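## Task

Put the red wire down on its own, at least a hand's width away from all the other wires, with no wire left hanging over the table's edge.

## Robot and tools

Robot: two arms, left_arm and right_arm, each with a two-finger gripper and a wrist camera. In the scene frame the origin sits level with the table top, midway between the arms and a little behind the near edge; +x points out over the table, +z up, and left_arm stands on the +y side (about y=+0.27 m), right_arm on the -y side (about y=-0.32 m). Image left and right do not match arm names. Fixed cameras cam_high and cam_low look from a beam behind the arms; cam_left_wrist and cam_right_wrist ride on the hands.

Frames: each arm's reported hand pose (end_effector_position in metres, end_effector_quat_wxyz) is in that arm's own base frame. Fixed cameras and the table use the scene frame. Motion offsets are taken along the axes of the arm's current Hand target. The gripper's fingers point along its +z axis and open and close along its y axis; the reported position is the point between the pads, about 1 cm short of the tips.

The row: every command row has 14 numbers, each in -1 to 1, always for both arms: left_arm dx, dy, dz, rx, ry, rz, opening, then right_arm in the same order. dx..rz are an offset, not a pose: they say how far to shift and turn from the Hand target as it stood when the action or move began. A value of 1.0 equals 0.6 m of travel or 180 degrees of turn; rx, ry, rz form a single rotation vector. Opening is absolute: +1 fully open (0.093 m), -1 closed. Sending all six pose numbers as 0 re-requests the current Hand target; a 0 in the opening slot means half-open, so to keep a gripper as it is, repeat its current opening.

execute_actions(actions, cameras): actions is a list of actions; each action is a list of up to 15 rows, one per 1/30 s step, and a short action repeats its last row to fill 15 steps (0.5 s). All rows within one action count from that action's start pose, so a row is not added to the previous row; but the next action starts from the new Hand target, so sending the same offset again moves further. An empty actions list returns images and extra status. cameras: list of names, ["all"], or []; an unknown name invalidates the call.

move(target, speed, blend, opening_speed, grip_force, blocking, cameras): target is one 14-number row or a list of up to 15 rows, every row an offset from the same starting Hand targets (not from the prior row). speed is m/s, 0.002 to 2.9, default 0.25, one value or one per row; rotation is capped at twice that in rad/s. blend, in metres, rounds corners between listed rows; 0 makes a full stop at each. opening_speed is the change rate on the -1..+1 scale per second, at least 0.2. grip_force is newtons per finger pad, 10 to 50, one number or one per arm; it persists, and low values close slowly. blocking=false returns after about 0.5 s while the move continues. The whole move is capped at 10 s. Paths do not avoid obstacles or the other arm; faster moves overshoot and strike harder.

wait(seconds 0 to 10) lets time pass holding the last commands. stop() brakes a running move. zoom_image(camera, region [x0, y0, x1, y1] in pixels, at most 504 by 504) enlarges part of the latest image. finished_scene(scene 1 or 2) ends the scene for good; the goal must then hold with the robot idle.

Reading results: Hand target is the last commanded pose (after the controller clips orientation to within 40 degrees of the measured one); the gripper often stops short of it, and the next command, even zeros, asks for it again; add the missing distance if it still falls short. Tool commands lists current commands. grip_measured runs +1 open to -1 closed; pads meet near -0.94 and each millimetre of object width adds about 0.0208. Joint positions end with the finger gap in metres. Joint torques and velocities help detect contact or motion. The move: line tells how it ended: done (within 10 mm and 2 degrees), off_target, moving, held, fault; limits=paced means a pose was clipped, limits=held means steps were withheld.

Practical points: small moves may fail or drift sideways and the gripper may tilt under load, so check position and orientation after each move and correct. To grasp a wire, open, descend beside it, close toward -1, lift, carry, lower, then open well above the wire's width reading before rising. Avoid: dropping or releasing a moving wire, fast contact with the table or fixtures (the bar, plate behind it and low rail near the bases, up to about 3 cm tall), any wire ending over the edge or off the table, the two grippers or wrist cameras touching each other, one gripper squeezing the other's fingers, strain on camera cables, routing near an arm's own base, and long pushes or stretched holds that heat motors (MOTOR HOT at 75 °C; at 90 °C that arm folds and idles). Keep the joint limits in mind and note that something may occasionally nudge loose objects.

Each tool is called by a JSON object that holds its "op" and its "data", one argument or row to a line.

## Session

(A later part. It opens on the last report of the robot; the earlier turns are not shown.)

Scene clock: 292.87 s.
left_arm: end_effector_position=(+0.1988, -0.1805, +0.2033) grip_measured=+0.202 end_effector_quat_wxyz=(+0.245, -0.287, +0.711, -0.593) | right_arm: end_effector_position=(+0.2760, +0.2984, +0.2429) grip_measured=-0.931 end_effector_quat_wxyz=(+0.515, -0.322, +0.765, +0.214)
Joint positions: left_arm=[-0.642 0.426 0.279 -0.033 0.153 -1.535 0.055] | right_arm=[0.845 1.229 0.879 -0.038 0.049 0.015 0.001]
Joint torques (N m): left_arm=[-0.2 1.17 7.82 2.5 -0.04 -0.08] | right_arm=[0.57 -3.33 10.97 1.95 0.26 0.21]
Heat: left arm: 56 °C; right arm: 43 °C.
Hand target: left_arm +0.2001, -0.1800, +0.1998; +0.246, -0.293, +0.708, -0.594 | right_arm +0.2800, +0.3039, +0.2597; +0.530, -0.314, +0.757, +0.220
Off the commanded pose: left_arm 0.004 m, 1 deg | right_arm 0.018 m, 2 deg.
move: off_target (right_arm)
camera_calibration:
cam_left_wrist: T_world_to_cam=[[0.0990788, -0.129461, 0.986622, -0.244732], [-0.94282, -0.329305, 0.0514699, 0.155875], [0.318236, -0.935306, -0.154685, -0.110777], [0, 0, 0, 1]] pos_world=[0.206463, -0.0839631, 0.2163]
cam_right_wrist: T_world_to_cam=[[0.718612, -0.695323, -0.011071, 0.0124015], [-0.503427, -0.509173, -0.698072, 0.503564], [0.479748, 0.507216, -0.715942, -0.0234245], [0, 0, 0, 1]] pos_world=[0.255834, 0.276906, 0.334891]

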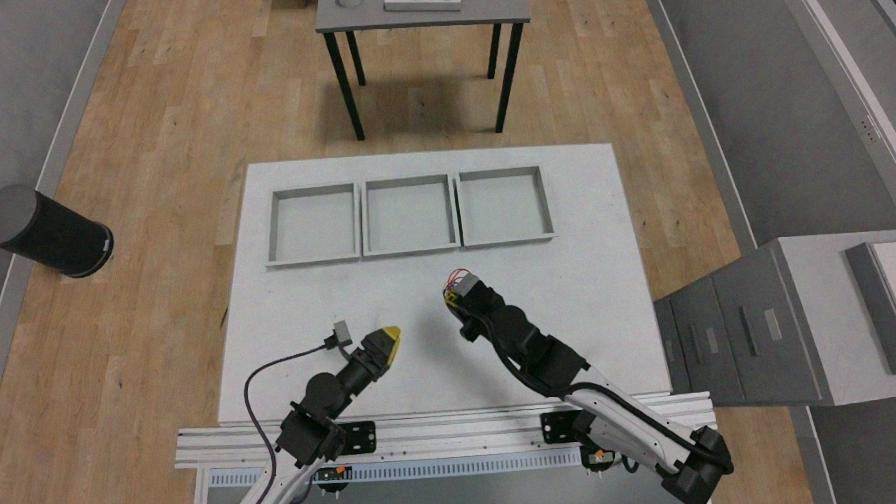

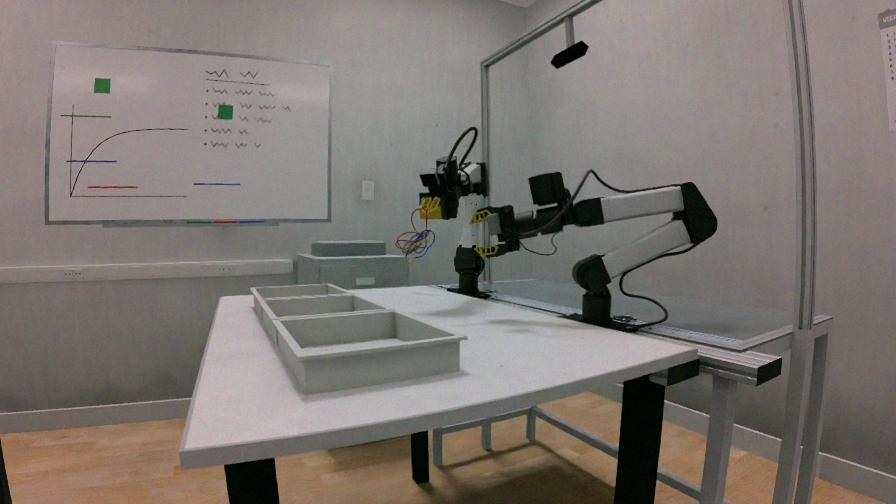

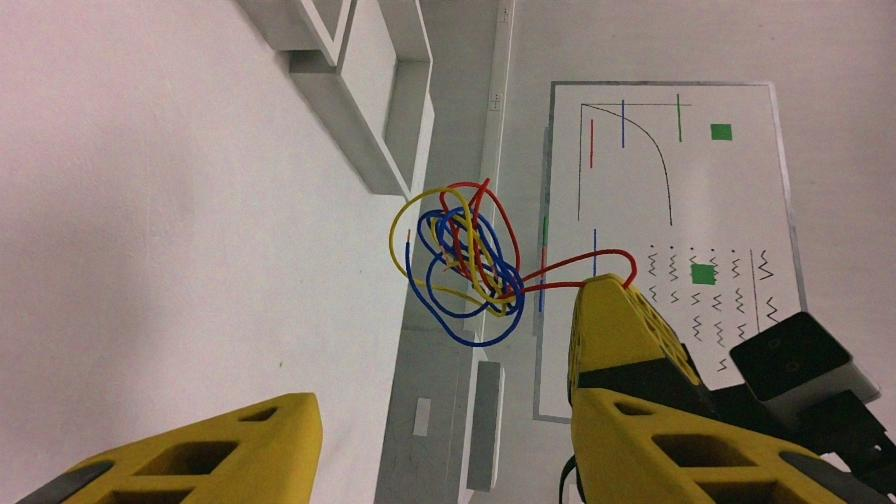

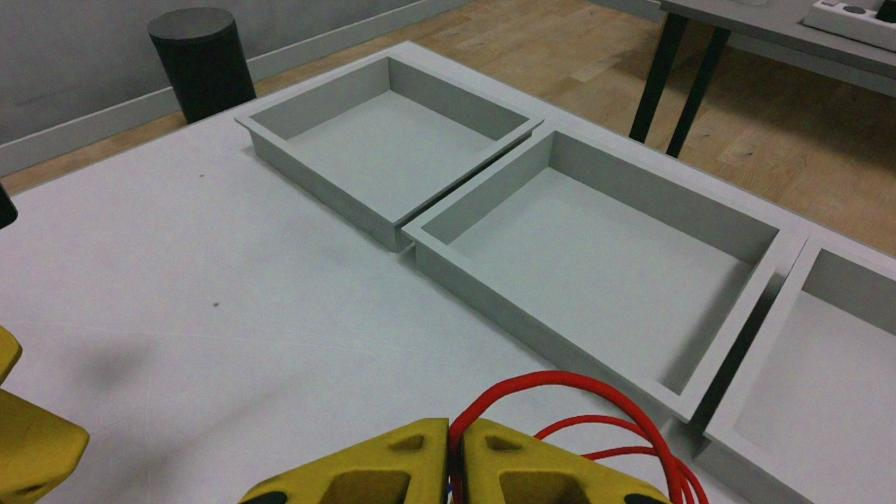

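{"op": "move", "data": {
  "target": [0.053,0.018,0.1555,0,0,0,-0.3,0,0,0,0,0,0,-0.936209],
  "speed": 0.08,
  "cameras": ["cam_left_wrist"]
}}

{"op": "zoom_image", "data": {
  "camera": "cam_left_wrist",
  "region": [320, 130, 720, 430]
}}

Scene clock: 327.73 s.
left_arm: end_effector_position=(+0.2343, -0.2598, +0.1536) grip_measured=-0.298 end_effector_quat_wxyz=(+0.237, -0.292, +0.726, -0.576) | right_arm: end_effector_position=(+0.2760, +0.2984, +0.2429) grip_measured=-0.931 end_effector_quat_wxyz=(+0.515, -0.322, +0.765, +0.214)
Joint positions: left_arm=[-0.871 1.127 0.28 0.62 -0.071 -1.579 0.031] | right_arm=[0.845 1.229 0.879 -0.038 0.049 0.015 0.001]
Joint torques (N m): left_arm=[-0.35 -2.04 11.95 2.56 -0.13 -0.02] | right_arm=[0.8 -3.51 10.73 1.9 0.19 0.13]
Heat: left arm: 56 °C; right arm: 46 °C.
Hand target: left_arm +0.2413, -0.2661, +0.1730; +0.246, -0.293, +0.708, -0.594 | right_arm +0.2800, +0.3039, +0.2598; +0.530, -0.314, +0.757, +0.220
Off the commanded pose: left_arm 0.022 m, 3 deg | right_arm 0.018 m, 2 deg.
move: off_target (left_arm, right_arm)
camera_calibration:
cam_left_wrist: T_world_to_cam=[[0.132307, -0.164541, 0.977457, -0.224972], [-0.941193, -0.330146, 0.0718227, 0.162148], [0.310885, -0.929478, -0.198545, -0.193969], [0, 0, 0, 1]] pos_world=[0.24268, -0.163775, 0.169743]
Images, in order (width x height): cam_left_wrist 896x504.

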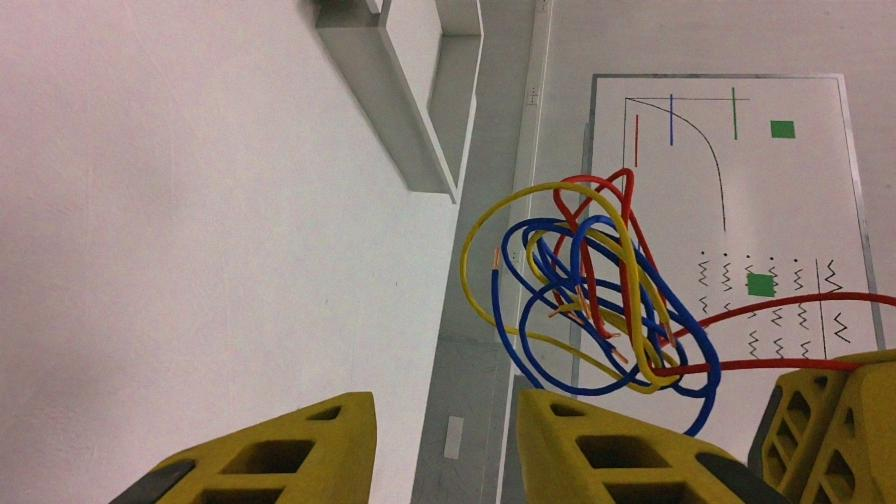

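Scaled by 1.260 from the camera's 896x504 image, which has a finer 1280x720 frame.

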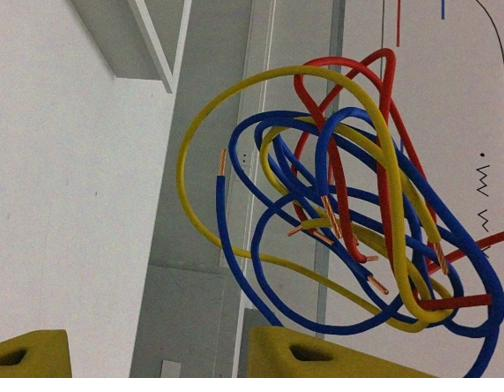

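{"op": "move", "data": {
  "target": [0.0165,-0.0340,0.0969,0,0,0,-0.3,0,0,0,0,0,0,-0.936209],
  "speed": 0.06,
  "cameras": ["cam_left_wrist"]
}}

{"op": "zoom_image", "data": {
  "camera": "cam_left_wrist",
  "region": [320, 150, 720, 450]
}}

Scene clock: 348.97 s.
left_arm: end_effector_position=(+0.2708, -0.3086, +0.1643) grip_measured=-0.298 end_effector_quat_wxyz=(+0.238, -0.292, +0.726, -0.575) | right_arm: end_effector_position=(+0.2764, +0.2980, +0.2429) grip_measured=-0.931 end_effector_quat_wxyz=(+0.516, -0.321, +0.765, +0.212)
Joint positions: left_arm=[-0.887 1.402 0.501 0.674 -0.088 -1.582 0.031] | right_arm=[0.845 1.229 0.879 -0.038 0.052 0.015 0.001]
Joint torques (N m): left_arm=[-0.44 -4.04 11.6 2.53 -0.17 -0.03] | right_arm=[1.01 -3.19 10.95 1.94 0.15 0.18]
Heat: left arm: 59 °C; right arm: 47 °C.
Hand target: left_arm +0.2773, -0.3161, +0.1830; +0.246, -0.293, +0.708, -0.594 | right_arm +0.2800, +0.3040, +0.2598; +0.530, -0.314, +0.756, +0.220
Off the commanded pose: left_arm 0.021 m, 3 deg | right_arm 0.018 m, 2 deg.
move: off_target (left_arm, right_arm)
camera_calibration:
cam_left_wrist: T_world_to_cam=[[0.132011, -0.165036, 0.977413, -0.248381], [-0.940671, -0.331804, 0.0710241, 0.178939], [0.312588, -0.9288, -0.199046, -0.24877], [0, 0, 0, 1]] pos_world=[0.278874, -0.212677, 0.180545]
Images, in order (width x height): cam_left_wrist 896x504.

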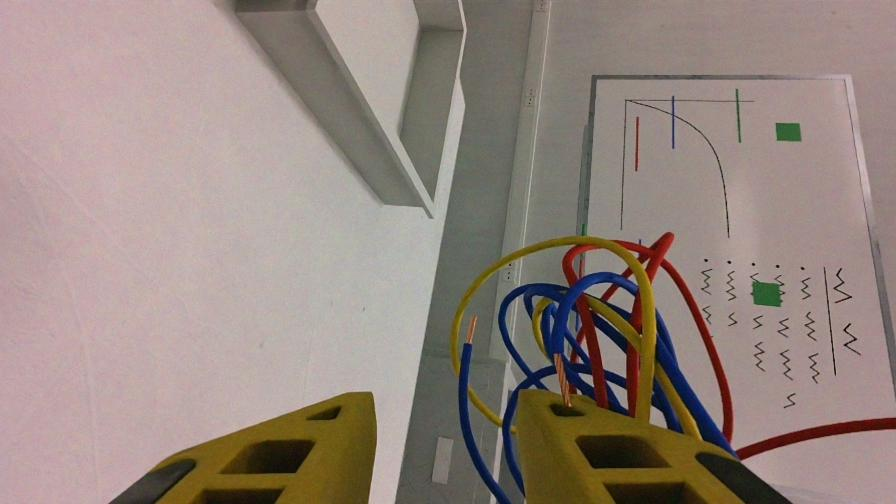

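Scaled by 1.260 from the camera's 896x504 image, which has a finer 1280x720 frame.

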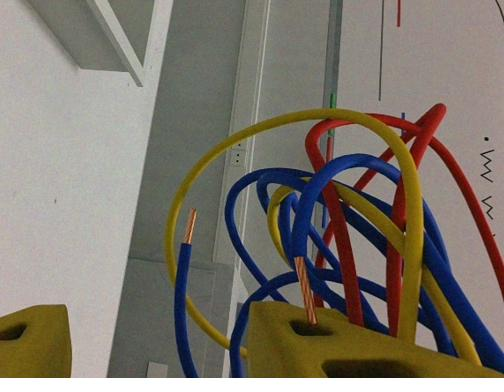

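{"op": "move", "data": {
  "target": [0,0,0,0,0,0,-1,0,0,0,0,0,0,-0.936209],
  "grip_force": [30,50],
  "cameras": ["cam_left_wrist"]
}}

{"op": "zoom_image", "data": {
  "camera": "cam_left_wrist",
  "region": [320, 150, 720, 450]
}}

Scene clock: 355.47 s.
left_arm: end_effector_position=(+0.2709, -0.3087, +0.1648) grip_measured=-0.982 end_effector_quat_wxyz=(+0.238, -0.292, +0.725, -0.576) | right_arm: end_effector_position=(+0.2764, +0.2979, +0.2428) grip_measured=-0.931 end_effector_quat_wxyz=(+0.515, -0.321, +0.766, +0.212)
Joint positions: left_arm=[-0.887 1.402 0.501 0.676 -0.089 -1.582 0] | right_arm=[0.845 1.229 0.879 -0.039 0.053 0.015 0.001]
Joint torques (N m): left_arm=[-0.42 -4.01 11.69 2.49 -0.1 -0.06] | right_arm=[0.91 -3.47 10.78 2.04 0.2 0.15]
Heat: left arm: 59 °C; right arm: 47 °C.
Hand target: left_arm +0.2773, -0.3161, +0.1830; +0.246, -0.293, +0.708, -0.594 | right_arm +0.2800, +0.3039, +0.2598; +0.530, -0.314, +0.757, +0.220
Off the commanded pose: left_arm 0.021 m, 3 deg | right_arm 0.018 m, 2 deg.
grip_force (N): 30, 50
move: off_target (left_arm, right_arm)
camera_calibration:
cam_left_wrist: T_world_to_cam=[[0.130779, -0.163621, 0.977816, -0.248208], [-0.940649, -0.33203, 0.0702483, 0.17909], [0.31317, -0.92897, -0.197333, -0.249231], [0, 0, 0, 1]] pos_world=[0.278972, -0.212677, 0.180939]
Images, in order (width x height): cam_left_wrist 896x504.

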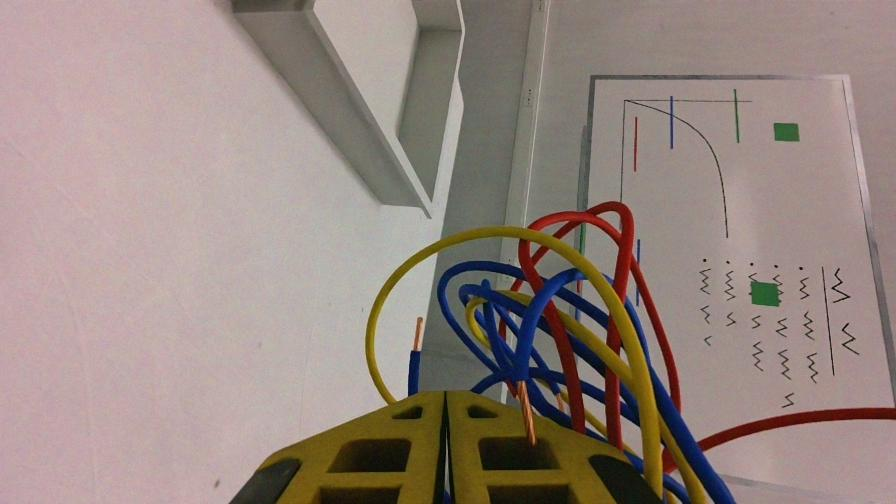

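Scaled by 1.260 from the camera's 896x504 image, which has a finer 1280x720 frame.

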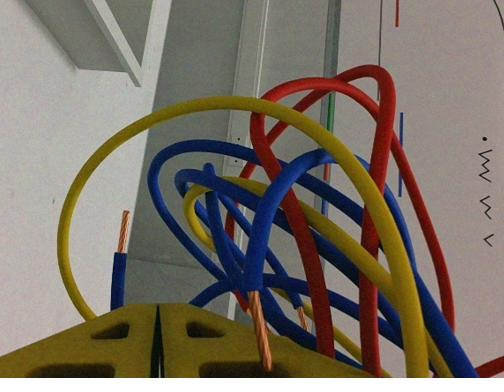

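{"op": "move", "data": {
  "target": [-0.0353,0.0677,-0.0958,0,0,0,-1,0,0,0,0,0,0,-0.936209],
  "speed": 0.05,
  "cameras": ["cam_left_wrist","cam_low"]
}}

{"op": "zoom_image", "data": {
  "camera": "cam_low",
  "region": [380, 180, 520, 280]
}}

Scene clock: 362.97 s.
left_arm: end_effector_position=(+0.2485, -0.2587, +0.1486) grip_measured=-0.982 end_effector_quat_wxyz=(+0.242, -0.297, +0.714, -0.586) | right_arm: end_effector_position=(+0.2764, +0.2979, +0.2428) grip_measured=-0.931 end_effector_quat_wxyz=(+0.515, -0.321, +0.766, +0.212)
Joint positions: left_arm=[-0.824 1.228 0.269 0.761 -0.039 -1.582 0] | right_arm=[0.845 1.229 0.879 -0.039 0.053 0.015 0.001]
Joint torques (N m): left_arm=[0.75 -4.56 6.54 2.55 0.11 0.12] | right_arm=[0.94 -3.55 10.63 1.93 0.21 0.14]
Heat: left arm: 59 °C; right arm: 48 °C.
Hand target: left_arm +0.2472, -0.2562, +0.1529; +0.246, -0.292, +0.708, -0.594 | right_arm +0.2800, +0.3039, +0.2598; +0.530, -0.314, +0.757, +0.220
Off the commanded pose: left_arm 0.005 m, 1 deg | right_arm 0.018 m, 2 deg.
grip_force (N): 30, 50
move: off_target (right_arm)
camera_calibration:
cam_left_wrist: T_world_to_cam=[[0.122499, -0.134191, 0.983355, -0.212444], [-0.936508, -0.343635, 0.06977, 0.171787], [0.328552, -0.929466, -0.167766, -0.207325], [0, 0, 0, 1]] pos_world=[0.255022, -0.162178, 0.16214]
Images, in order (width x height): cam_low 896x504, cam_left_wrist 896x504.

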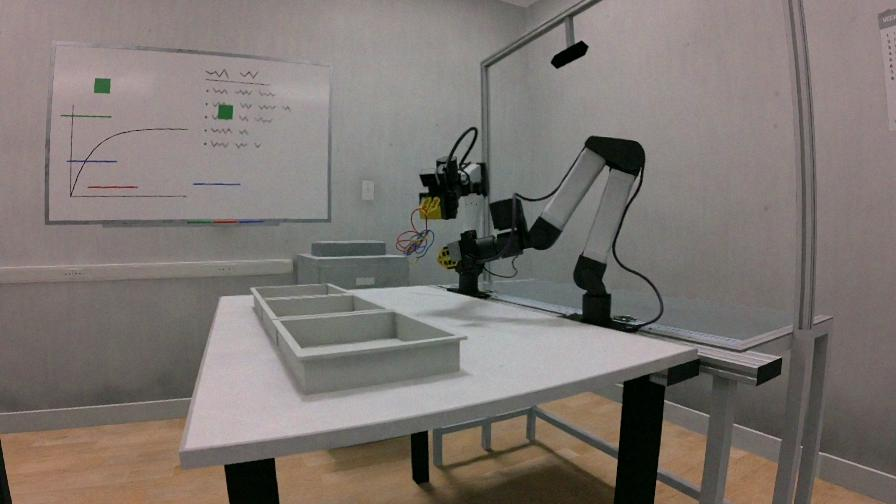

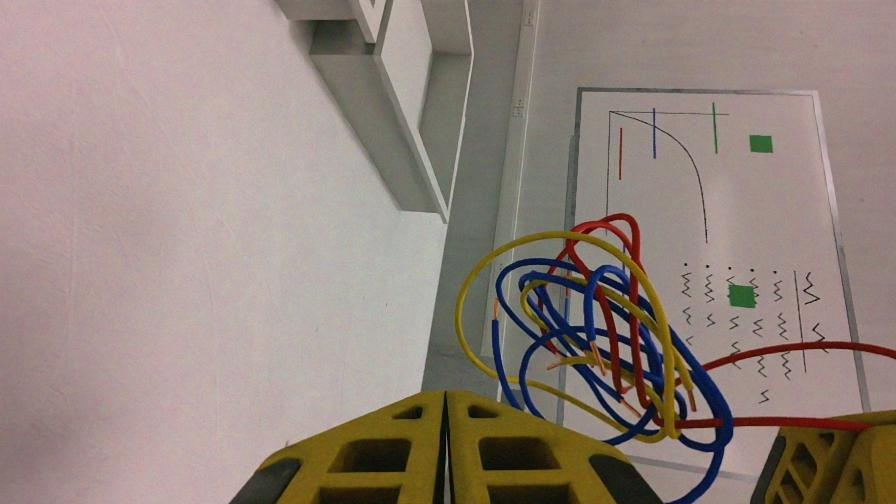

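Scaled by 3.600 from the camera's 896x504 image, which has a finer 1280x720 frame.

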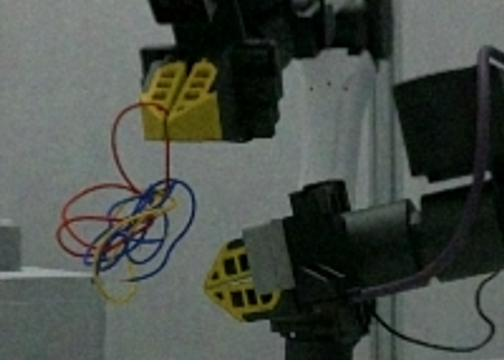

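{"op": "move", "data": {
  "target": [0.0625,-0.066,0.1267,0,0,0,-0.3,0,0,0,0,0,0,-0.936209],
  "speed": 0.06,
  "cameras": ["cam_left_wrist","cam_low"]
}}

{"op": "zoom_image", "data": {
  "camera": "cam_low",
  "region": [380, 180, 520, 280]
}}

Scene clock: 395.53 s.
left_arm: end_effector_position=(+0.2731, -0.3334, +0.1642) grip_measured=-0.303 end_effector_quat_wxyz=(+0.241, -0.290, +0.721, -0.581) | right_arm: end_effector_position=(+0.2765, +0.2978, +0.2428) grip_measured=-0.931 end_effector_quat_wxyz=(+0.516, -0.321, +0.766, +0.212)
Joint positions: left_arm=[-0.939 1.501 0.564 0.725 -0.14 -1.591 0.031] | right_arm=[0.845 1.229 0.879 -0.039 0.054 0.015 0.001]
Joint torques (N m): left_arm=[-0.38 -5.07 11.43 2.41 -0.13 -0.01] | right_arm=[0.96 -3.4 10.71 1.97 0.12 0.17]
Heat: left arm: 55 °C; right arm: 49 °C.
Hand target: left_arm +0.2785, -0.3405, +0.1787; +0.246, -0.293, +0.708, -0.594 | right_arm +0.2800, +0.3039, +0.2598; +0.530, -0.314, +0.757, +0.220
Off the commanded pose: left_arm 0.017 m, 2 deg | right_arm 0.018 m, 2 deg.
grip_force (N): 30, 50
move: off_target (left_arm, right_arm)
camera_calibration:
cam_left_wrist: T_world_to_cam=[[0.120891, -0.153813, 0.980677, -0.246406], [-0.941306, -0.331422, 0.0640562, 0.174442], [0.315165, -0.930861, -0.184851, -0.276288], [0, 0, 0, 1]] pos_world=[0.281068, -0.237272, 0.179399]
Images, in order (width x height): cam_low 896x504, cam_left_wrist 896x504.

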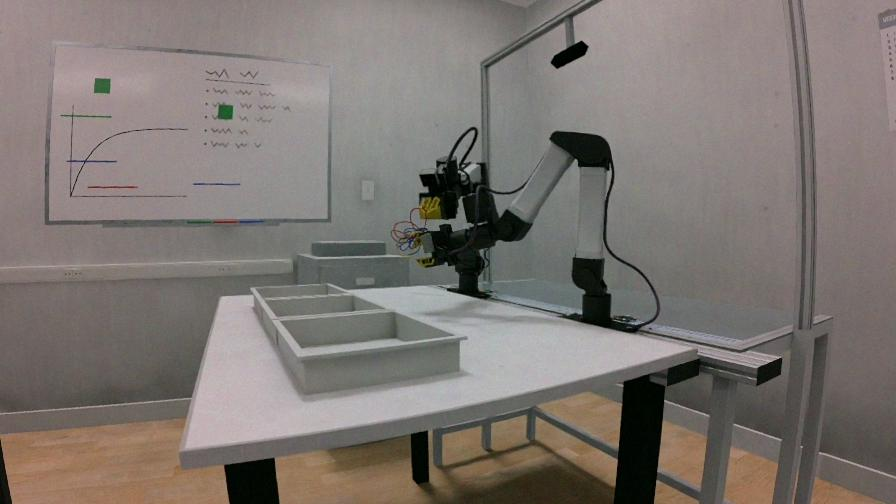

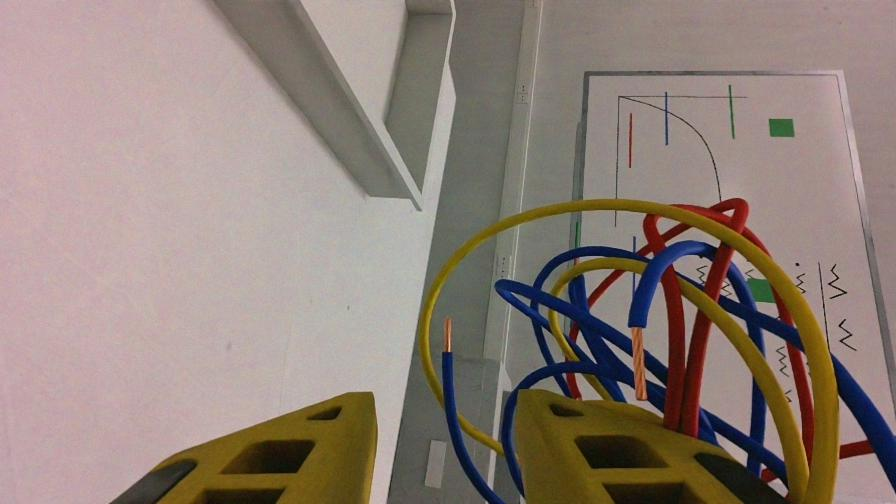

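Scaled by 3.600 from the camera's 896x504 image, which has a finer 1280x720 frame.

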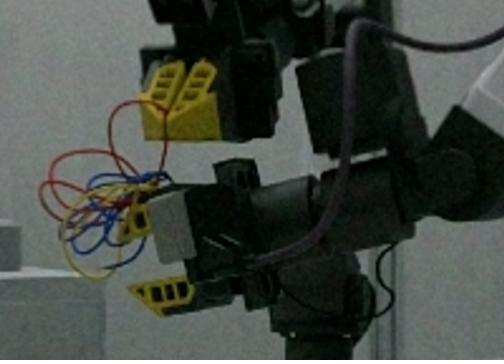

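{"op": "move", "data": {
  "target": [0,0,0,0,0,0,-1,0,0,0,0,0,0,-0.936209],
  "cameras": ["cam_left_wrist","cam_low"]
}}

{"op": "zoom_image", "data": {
  "camera": "cam_left_wrist",
  "region": [320, 150, 720, 450]
}}

Scene clock: 403.53 s.
left_arm: end_effector_position=(+0.2732, -0.3334, +0.1641) grip_measured=-0.978 end_effector_quat_wxyz=(+0.241, -0.290, +0.721, -0.581) | right_arm: end_effector_position=(+0.2765, +0.2978, +0.2428) grip_measured=-0.931 end_effector_quat_wxyz=(+0.516, -0.321, +0.766, +0.212)
Joint positions: left_arm=[-0.939 1.501 0.564 0.724 -0.141 -1.591 0] | right_arm=[0.845 1.229 0.879 -0.039 0.054 0.015 0.001]
Joint torques (N m): left_arm=[-0.28 -4.92 11.45 2.37 -0.14 -0.04] | right_arm=[0.94 -3.33 10.81 1.97 0.14 0.13]
Heat: left arm: 58 °C; right arm: 49 °C.
Hand target: left_arm +0.2785, -0.3404, +0.1786; +0.246, -0.293, +0.708, -0.594 | right_arm +0.2800, +0.3039, +0.2598; +0.530, -0.314, +0.757, +0.220
Off the commanded pose: left_arm 0.017 m, 2 deg | right_arm 0.018 m, 2 deg.
grip_force (N): 30, 50
move: off_target (left_arm, right_arm)
camera_calibration:
cam_left_wrist: T_world_to_cam=[[0.12106, -0.154144, 0.980604, -0.246505], [-0.941151, -0.331866, 0.064022, 0.174331], [0.315561, -0.930647, -0.185249, -0.276184], [0, 0, 0, 1]] pos_world=[0.281067, -0.237173, 0.1794]
Images, in order (width x height): cam_low 896x504, cam_left_wrist 896x504.

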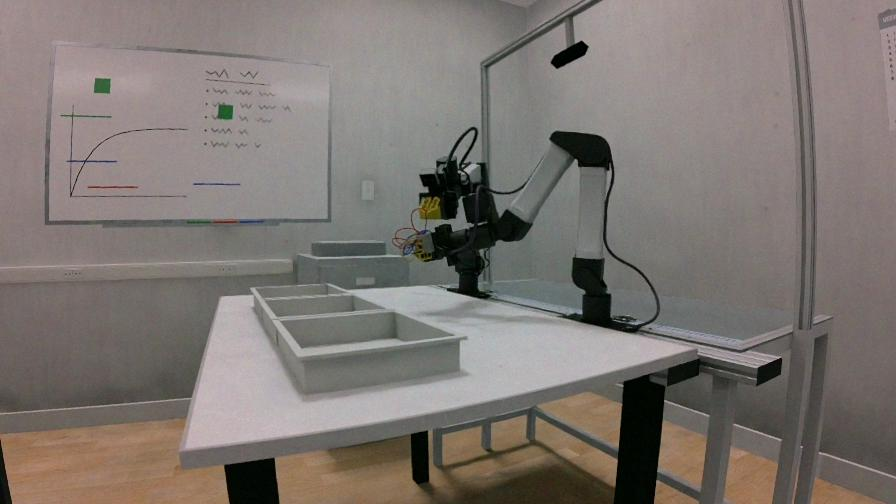

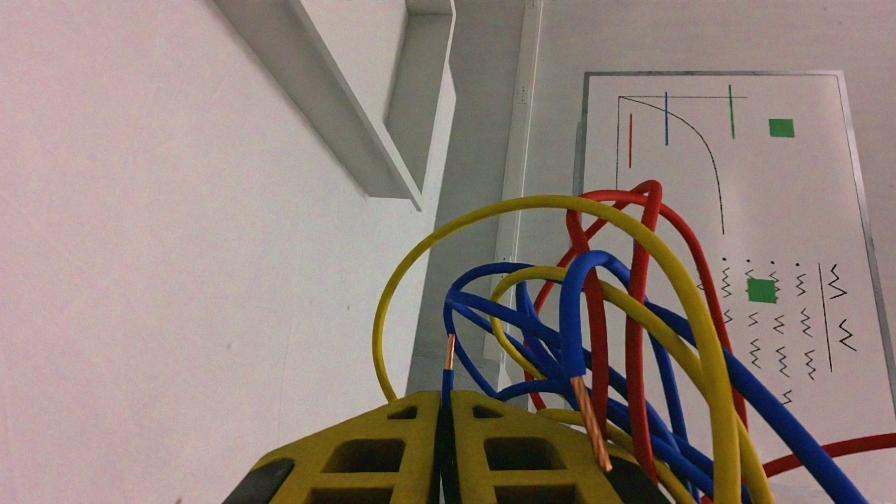

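Scaled by 1.260 from the camera's 896x504 image, which has a finer 1280x720 frame.

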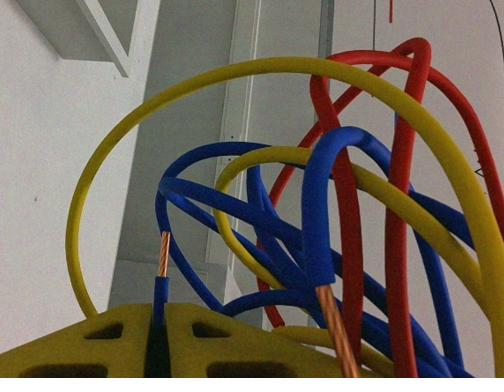

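{"op": "move", "data": {
  "target": [-0.0353,0.0677,-0.0958,0,0,0,-1,0,0,0,0,0,0,-0.936209],
  "speed": 0.05,
  "cameras": ["cam_left_wrist","cam_low"]
}}

{"op": "zoom_image", "data": {
  "camera": "cam_low",
  "region": [380, 180, 520, 280]
}}

Scene clock: 409.30 s.
left_arm: end_effector_position=(+0.2499, -0.2834, +0.1441) grip_measured=-0.979 end_effector_quat_wxyz=(+0.244, -0.296, +0.714, -0.586) | right_arm: end_effector_position=(+0.2764, +0.2976, +0.2422) grip_measured=-0.931 end_effector_quat_wxyz=(+0.515, -0.321, +0.766, +0.211)
Joint positions: left_arm=[-0.899 1.358 0.321 0.84 -0.113 -1.591 0] | right_arm=[0.845 1.229 0.879 -0.042 0.054 0.015 0.001]
Joint torques (N m): left_arm=[0.46 -5.46 6.09 2.51 0.11 0.07] | right_arm=[0.9 -3.52 10.95 1.99 0.15 0.15]
Heat: left arm: 58 °C; right arm: 49 °C.
Hand target: left_arm +0.2485, -0.2804, +0.1486; +0.246, -0.293, +0.708, -0.594 | right_arm +0.2800, +0.3039, +0.2598; +0.530, -0.314, +0.757, +0.220
Off the commanded pose: left_arm 0.006 m, 1 deg | right_arm 0.019 m, 2 deg.
grip_force (N): 30, 50
move: off_target (right_arm)
camera_calibration:
cam_left_wrist: T_world_to_cam=[[0.11764, -0.136379, 0.983647, -0.210901], [-0.936802, -0.34389, 0.0643581, 0.165697], [0.329489, -0.929054, -0.168215, -0.231524], [0, 0, 0, 1]] pos_world=[0.25632, -0.186879, 0.157842]
Images, in order (width x height): cam_low 896x504, cam_left_wrist 896x504.

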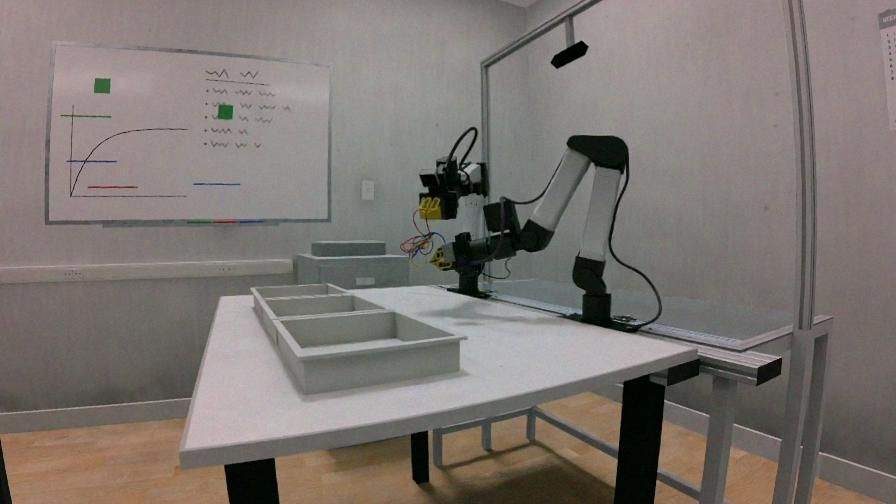

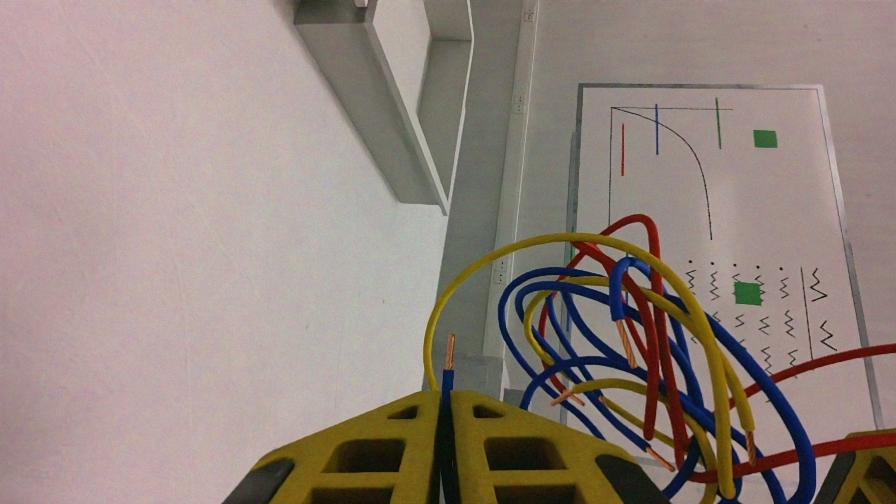

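Scaled by 3.600 from the camera's 896x504 image, which has a finer 1280x720 frame.

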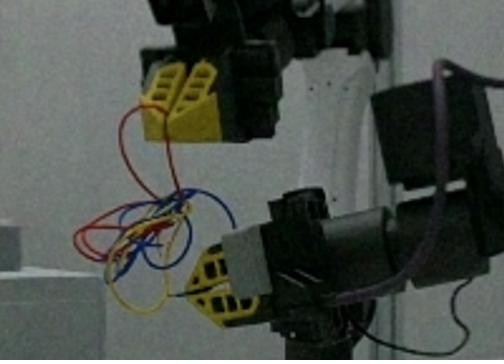

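{"op": "move", "data": {
  "target": [-0.0825,0.0595,-0.145,0,0,0,-1,0,0,0,0,0,0,-0.936209],
  "speed": 0.06,
  "cameras": ["cam_left_wrist","cam_low"]
}}

{"op": "zoom_image", "data": {
  "camera": "cam_low",
  "region": [380, 180, 520, 280]
}}

Scene clock: 419.87 s.
left_arm: end_effector_position=(+0.2209, -0.1828, +0.1354) grip_measured=-0.979 end_effector_quat_wxyz=(+0.245, -0.296, +0.702, -0.600) | right_arm: end_effector_position=(+0.2763, +0.2975, +0.2419) grip_measured=-0.931 end_effector_quat_wxyz=(+0.514, -0.321, +0.767, +0.211)
Joint positions: left_arm=[-0.564 0.749 0.019 0.564 0.218 -1.547 0] | right_arm=[0.845 1.229 0.879 -0.043 0.054 0.016 0.001]
Joint torques (N m): left_arm=[0.8 -0.68 6.86 2.31 0.12 0.25] | right_arm=[0.96 -3.82 10.78 1.94 0.16 0.17]
Heat: left arm: 57 °C; right arm: 50 °C.
Hand target: left_arm +0.2186, -0.1804, +0.1288; +0.246, -0.293, +0.708, -0.594 | right_arm +0.2800, +0.3039, +0.2597; +0.530, -0.314, +0.757, +0.220
Off the commanded pose: left_arm 0.008 m, 1 deg | right_arm 0.019 m, 3 deg.
grip_force (N): 30, 50
move: off_target (right_arm)
camera_calibration:
cam_left_wrist: T_world_to_cam=[[0.103784, -0.102827, 0.98927, -0.176854], [-0.937433, -0.342466, 0.062749, 0.174333], [0.332339, -0.933886, -0.131936, -0.136406], [0, 0, 0, 1]] pos_world=[0.227113, -0.0858699, 0.14602]
Images, in order (width x height): cam_low 896x504, cam_left_wrist 896x504.

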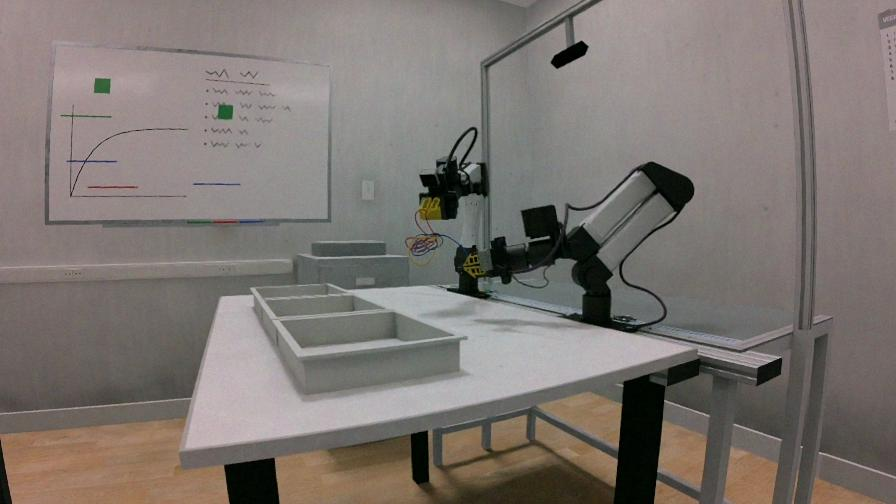

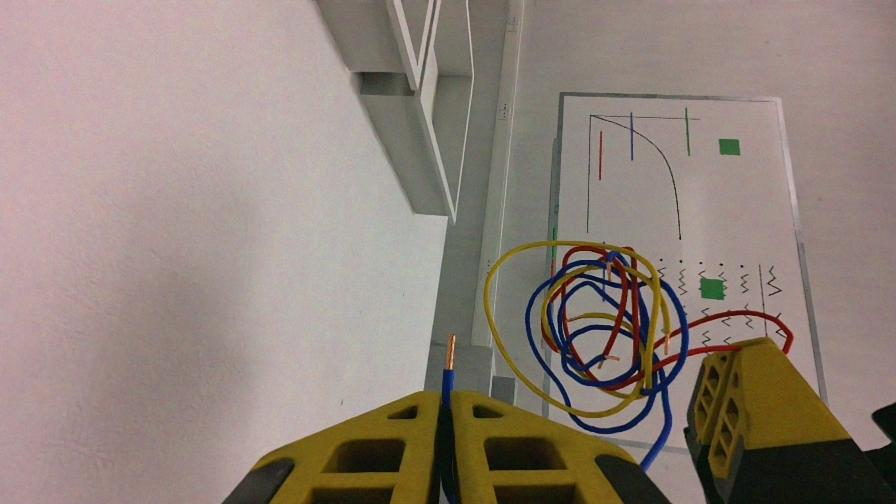

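Scaled by 3.600 from the camera's 896x504 image, which has a finer 1280x720 frame.

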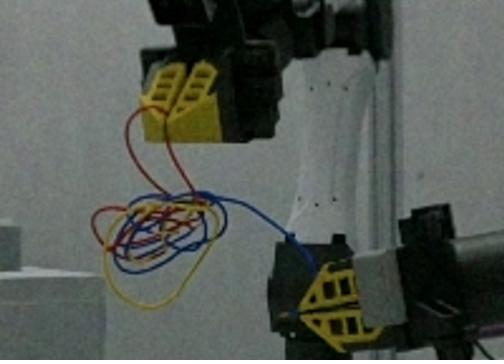

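{"op": "move", "data": {
  "target": [-0.1768,0.0307,-0.1741,0,0,0,-1,-0.0027,-0.059,-0.139,0,0,0,-0.936209],
  "speed": 0.07,
  "cameras": ["cam_left_wrist","cam_low"]
}}

{"op": "zoom_image", "data": {
  "camera": "cam_low",
  "region": [380, 180, 560, 280]
}}

Scene clock: 431.20 s.
left_arm: end_effector_position=(+0.2109, -0.0405, +0.1243) grip_measured=-0.979 end_effector_quat_wxyz=(+0.227, -0.300, +0.695, -0.613) | right_arm: end_effector_position=(+0.2429, +0.2334, +0.2748) grip_measured=-0.931 end_effector_quat_wxyz=(+0.502, -0.330, +0.765, +0.230)
Joint positions: left_arm=[0.695 0.961 0.254 -0.435 1.409 -0.486 0] | right_arm=[0.705 0.947 0.873 -0.329 -0.122 -0.03 0.001]
Joint torques (N m): left_arm=[1.25 0.06 10.78 1.1 0.39 0.24] | right_arm=[-2.03 -4.08 7.65 2.08 0.36 0.01]
Heat: left arm: 56 °C; right arm: 50 °C.
Hand target: left_arm +0.2187, -0.0305, +0.1289; +0.246, -0.293, +0.708, -0.594 | right_arm +0.2500, +0.2239, +0.2898; +0.530, -0.314, +0.756, +0.220
Off the commanded pose: left_arm 0.014 m, 4 deg | right_arm 0.019 m, 4 deg.
grip_force (N): 30, 50
move: off_target (left_arm, right_arm)
camera_calibration:
cam_left_wrist: T_world_to_cam=[[0.12078, -0.0666984, 0.990436, -0.152428], [-0.941722, -0.323262, 0.09307, 0.212331], [0.313962, -0.943956, -0.101855, -0.00192854], [0, 0, 0, 1]] pos_world=[0.218972, 0.0566513, 0.131012]
Images, in order (width x height): cam_low 896x504, cam_left_wrist 896x504.

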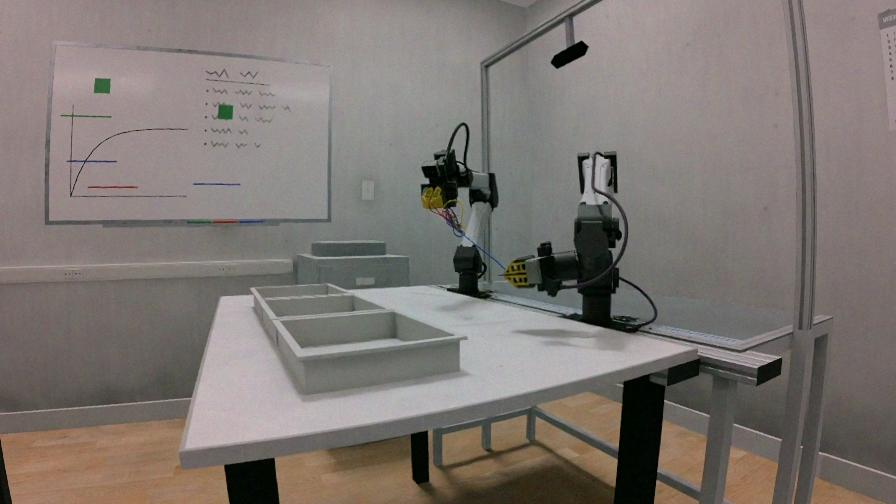

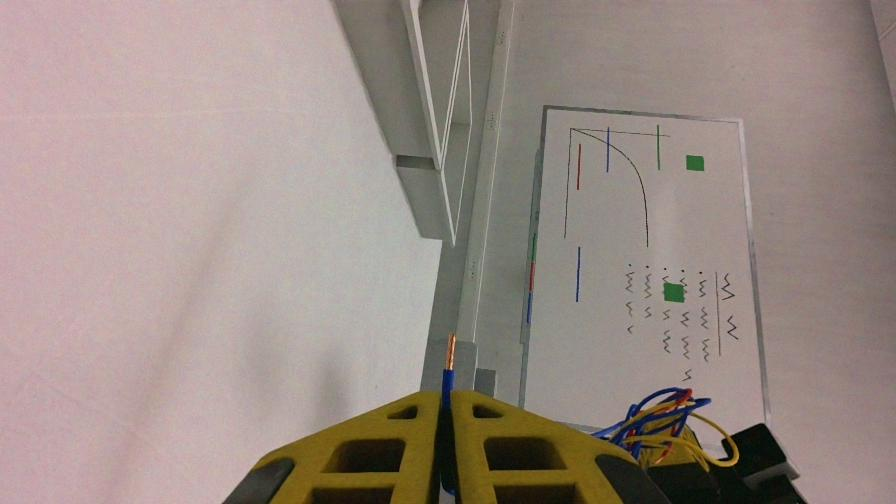

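Scaled by 2.800 from the camera's 896x504 image, which has a finer 1280x720 frame.

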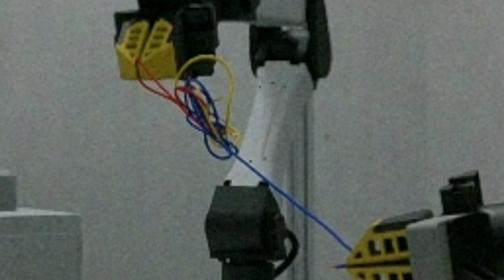

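{"op": "wait", "data": {
  "seconds": 2,
  "cameras": ["cam_low","cam_high"]
}}

{"op": "zoom_image", "data": {
  "camera": "cam_low",
  "region": [400, 170, 540, 290]
}}

{"op": "zoom_image", "data": {
  "camera": "cam_high",
  "region": [330, 240, 530, 380]
}}

Scene clock: 438.23 s.
left_arm: end_effector_position=(+0.2109, -0.0406, +0.1243) grip_measured=-0.979 end_effector_quat_wxyz=(+0.227, -0.300, +0.695, -0.613) | right_arm: end_effector_position=(+0.2429, +0.2334, +0.2748) grip_measured=-0.931 end_effector_quat_wxyz=(+0.502, -0.330, +0.765, +0.230)
Joint positions: left_arm=[0.695 0.961 0.254 -0.435 1.409 -0.485 0] | right_arm=[0.705 0.947 0.873 -0.329 -0.122 -0.03 0.001]
Joint torques (N m): left_arm=[1.25 0.05 10.88 1.17 0.39 0.25] | right_arm=[-1.88 -4.22 7.83 2.07 0.32 0.03]
Heat: left arm: 56 °C; right arm: 50 °C.
Hand target: left_arm +0.2186, -0.0305, +0.1288; +0.246, -0.293, +0.708, -0.594 | right_arm +0.2500, +0.2239, +0.2898; +0.530, -0.314, +0.756, +0.220
Tool commands: left_gripper/opening=-1.0 right_gripper/opening=-0.936209
Off the commanded pose: left_arm 0.014 m, 4 deg | right_arm 0.019 m, 4 deg.
grip_force (N): 30, 50
wait: 2.00 s; at rest from the start
Images, in order (width x height): cam_high 896x504, cam_low 896x504.

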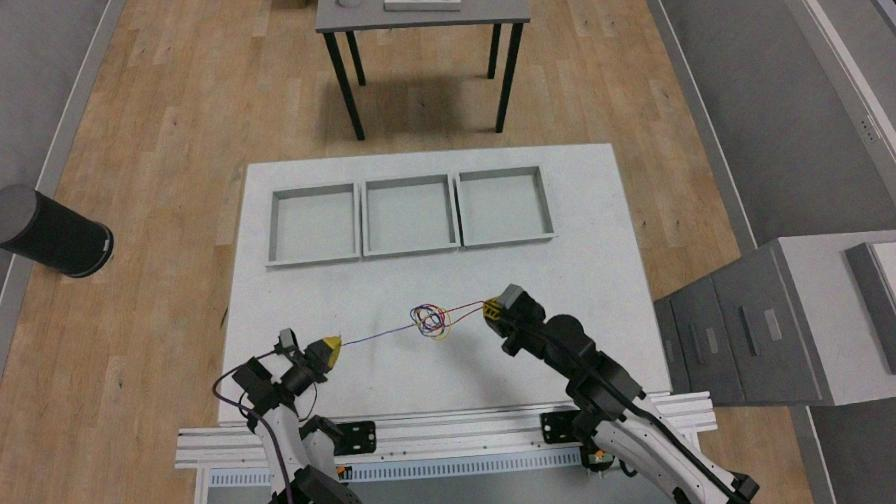

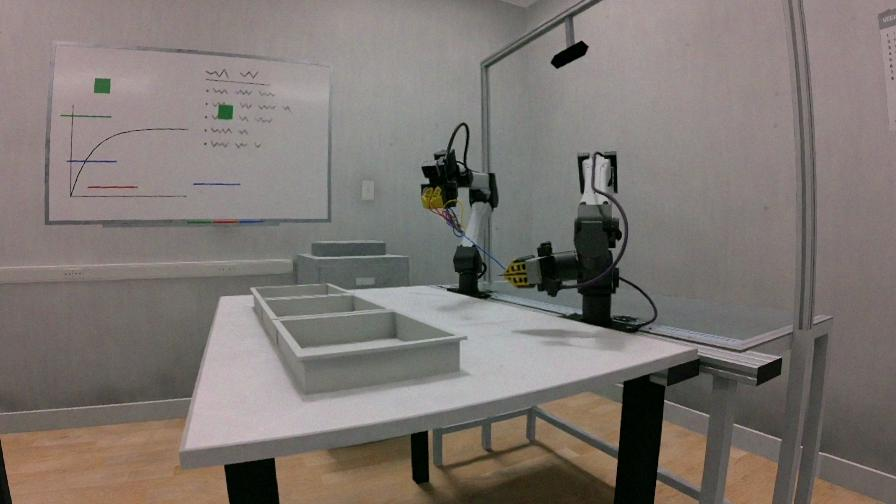

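Scaled by 3.600 from the camera's 896x504 image, which has a finer 1280x720 frame.

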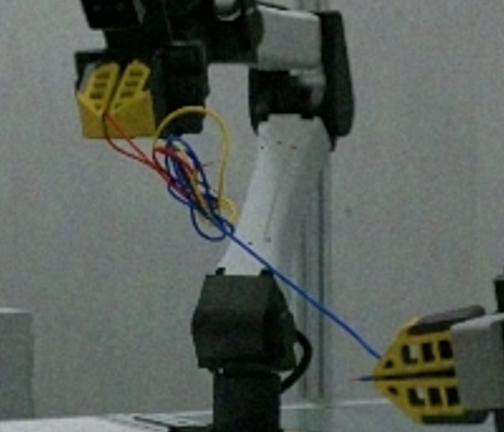

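Scaled by 2.520 from the camera's 896x504 image, which has a finer 1280x720 frame.

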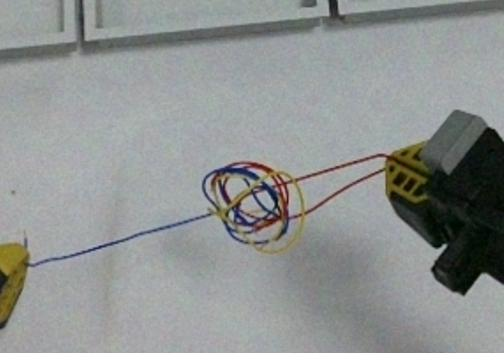

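{"op": "move", "data": {
  "target": [-0.0354,0.0144,-0.0812,0,-0.1368,-0.0241,-1,0,0,0,0,0,0,-0.936209],
  "speed": 0.05,
  "grip_force": [50,50],
  "cameras": ["cam_low","cam_high"]
}}

{"op": "zoom_image", "data": {
  "camera": "cam_low",
  "region": [400, 170, 540, 290]
}}

{"op": "zoom_image", "data": {
  "camera": "cam_high",
  "region": [330, 240, 530, 380]
}}

Scene clock: 465.07 s.
left_arm: end_effector_position=(+0.1970, +0.0115, +0.1394) grip_measured=-0.979 end_effector_quat_wxyz=(+0.364, -0.416, +0.628, -0.547) | right_arm: end_effector_position=(+0.2410, +0.2334, +0.2745) grip_measured=-0.931 end_effector_quat_wxyz=(+0.499, -0.333, +0.765, +0.234)
Joint positions: left_arm=[1.055 0.499 0.174 -0.538 1.392 -0.713 0] | right_arm=[0.701 0.943 0.873 -0.337 -0.137 -0.031 0.001]
Joint torques (N m): left_arm=[1.65 1.36 6.98 1.53 0.04 -0.02] | right_arm=[-1.51 -3.84 7.62 2.16 0.53 0.03]
Heat: left arm: 57 °C; right arm: 49 °C.
Hand target: left_arm +0.1987, +0.0196, +0.1289; +0.369, -0.439, +0.628, -0.527 | right_arm +0.2500, +0.2239, +0.2898; +0.530, -0.314, +0.756, +0.220
Off the commanded pose: left_arm 0.013 m, 4 deg | right_arm 0.020 m, 5 deg.
move: off_target (left_arm, right_arm)
Images, in order (width x height): cam_high 896x504, cam_low 896x504.

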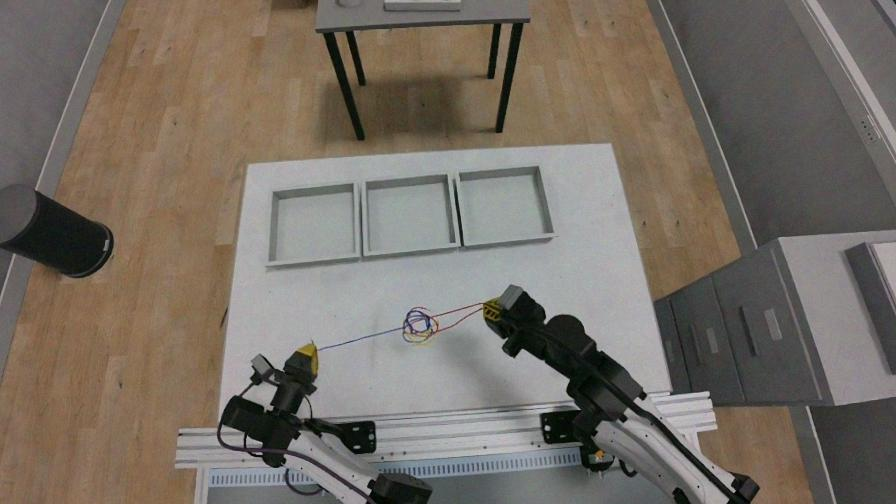

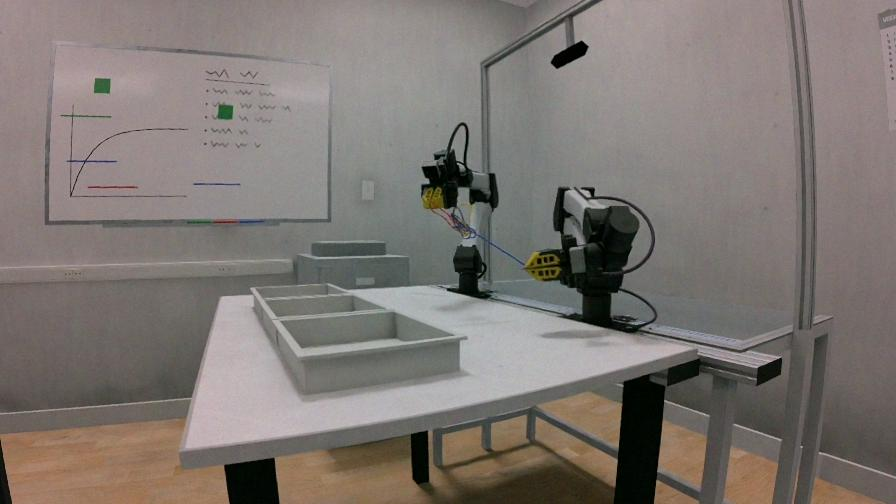

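Scaled by 3.600 from the camera's 896x504 image, which has a finer 1280x720 frame.

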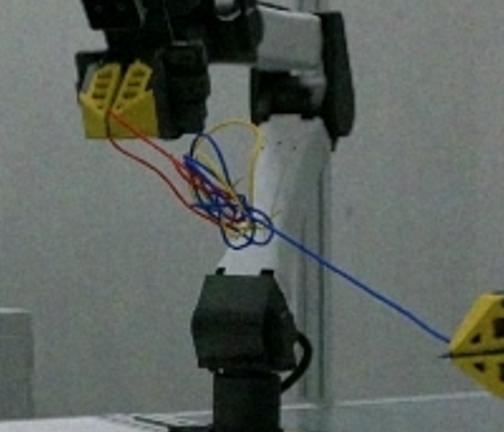

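Scaled by 2.520 from the camera's 896x504 image, which has a finer 1280x720 frame.

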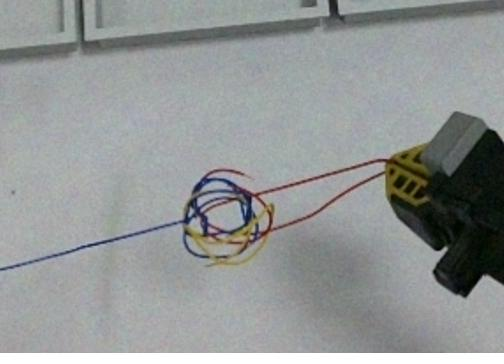

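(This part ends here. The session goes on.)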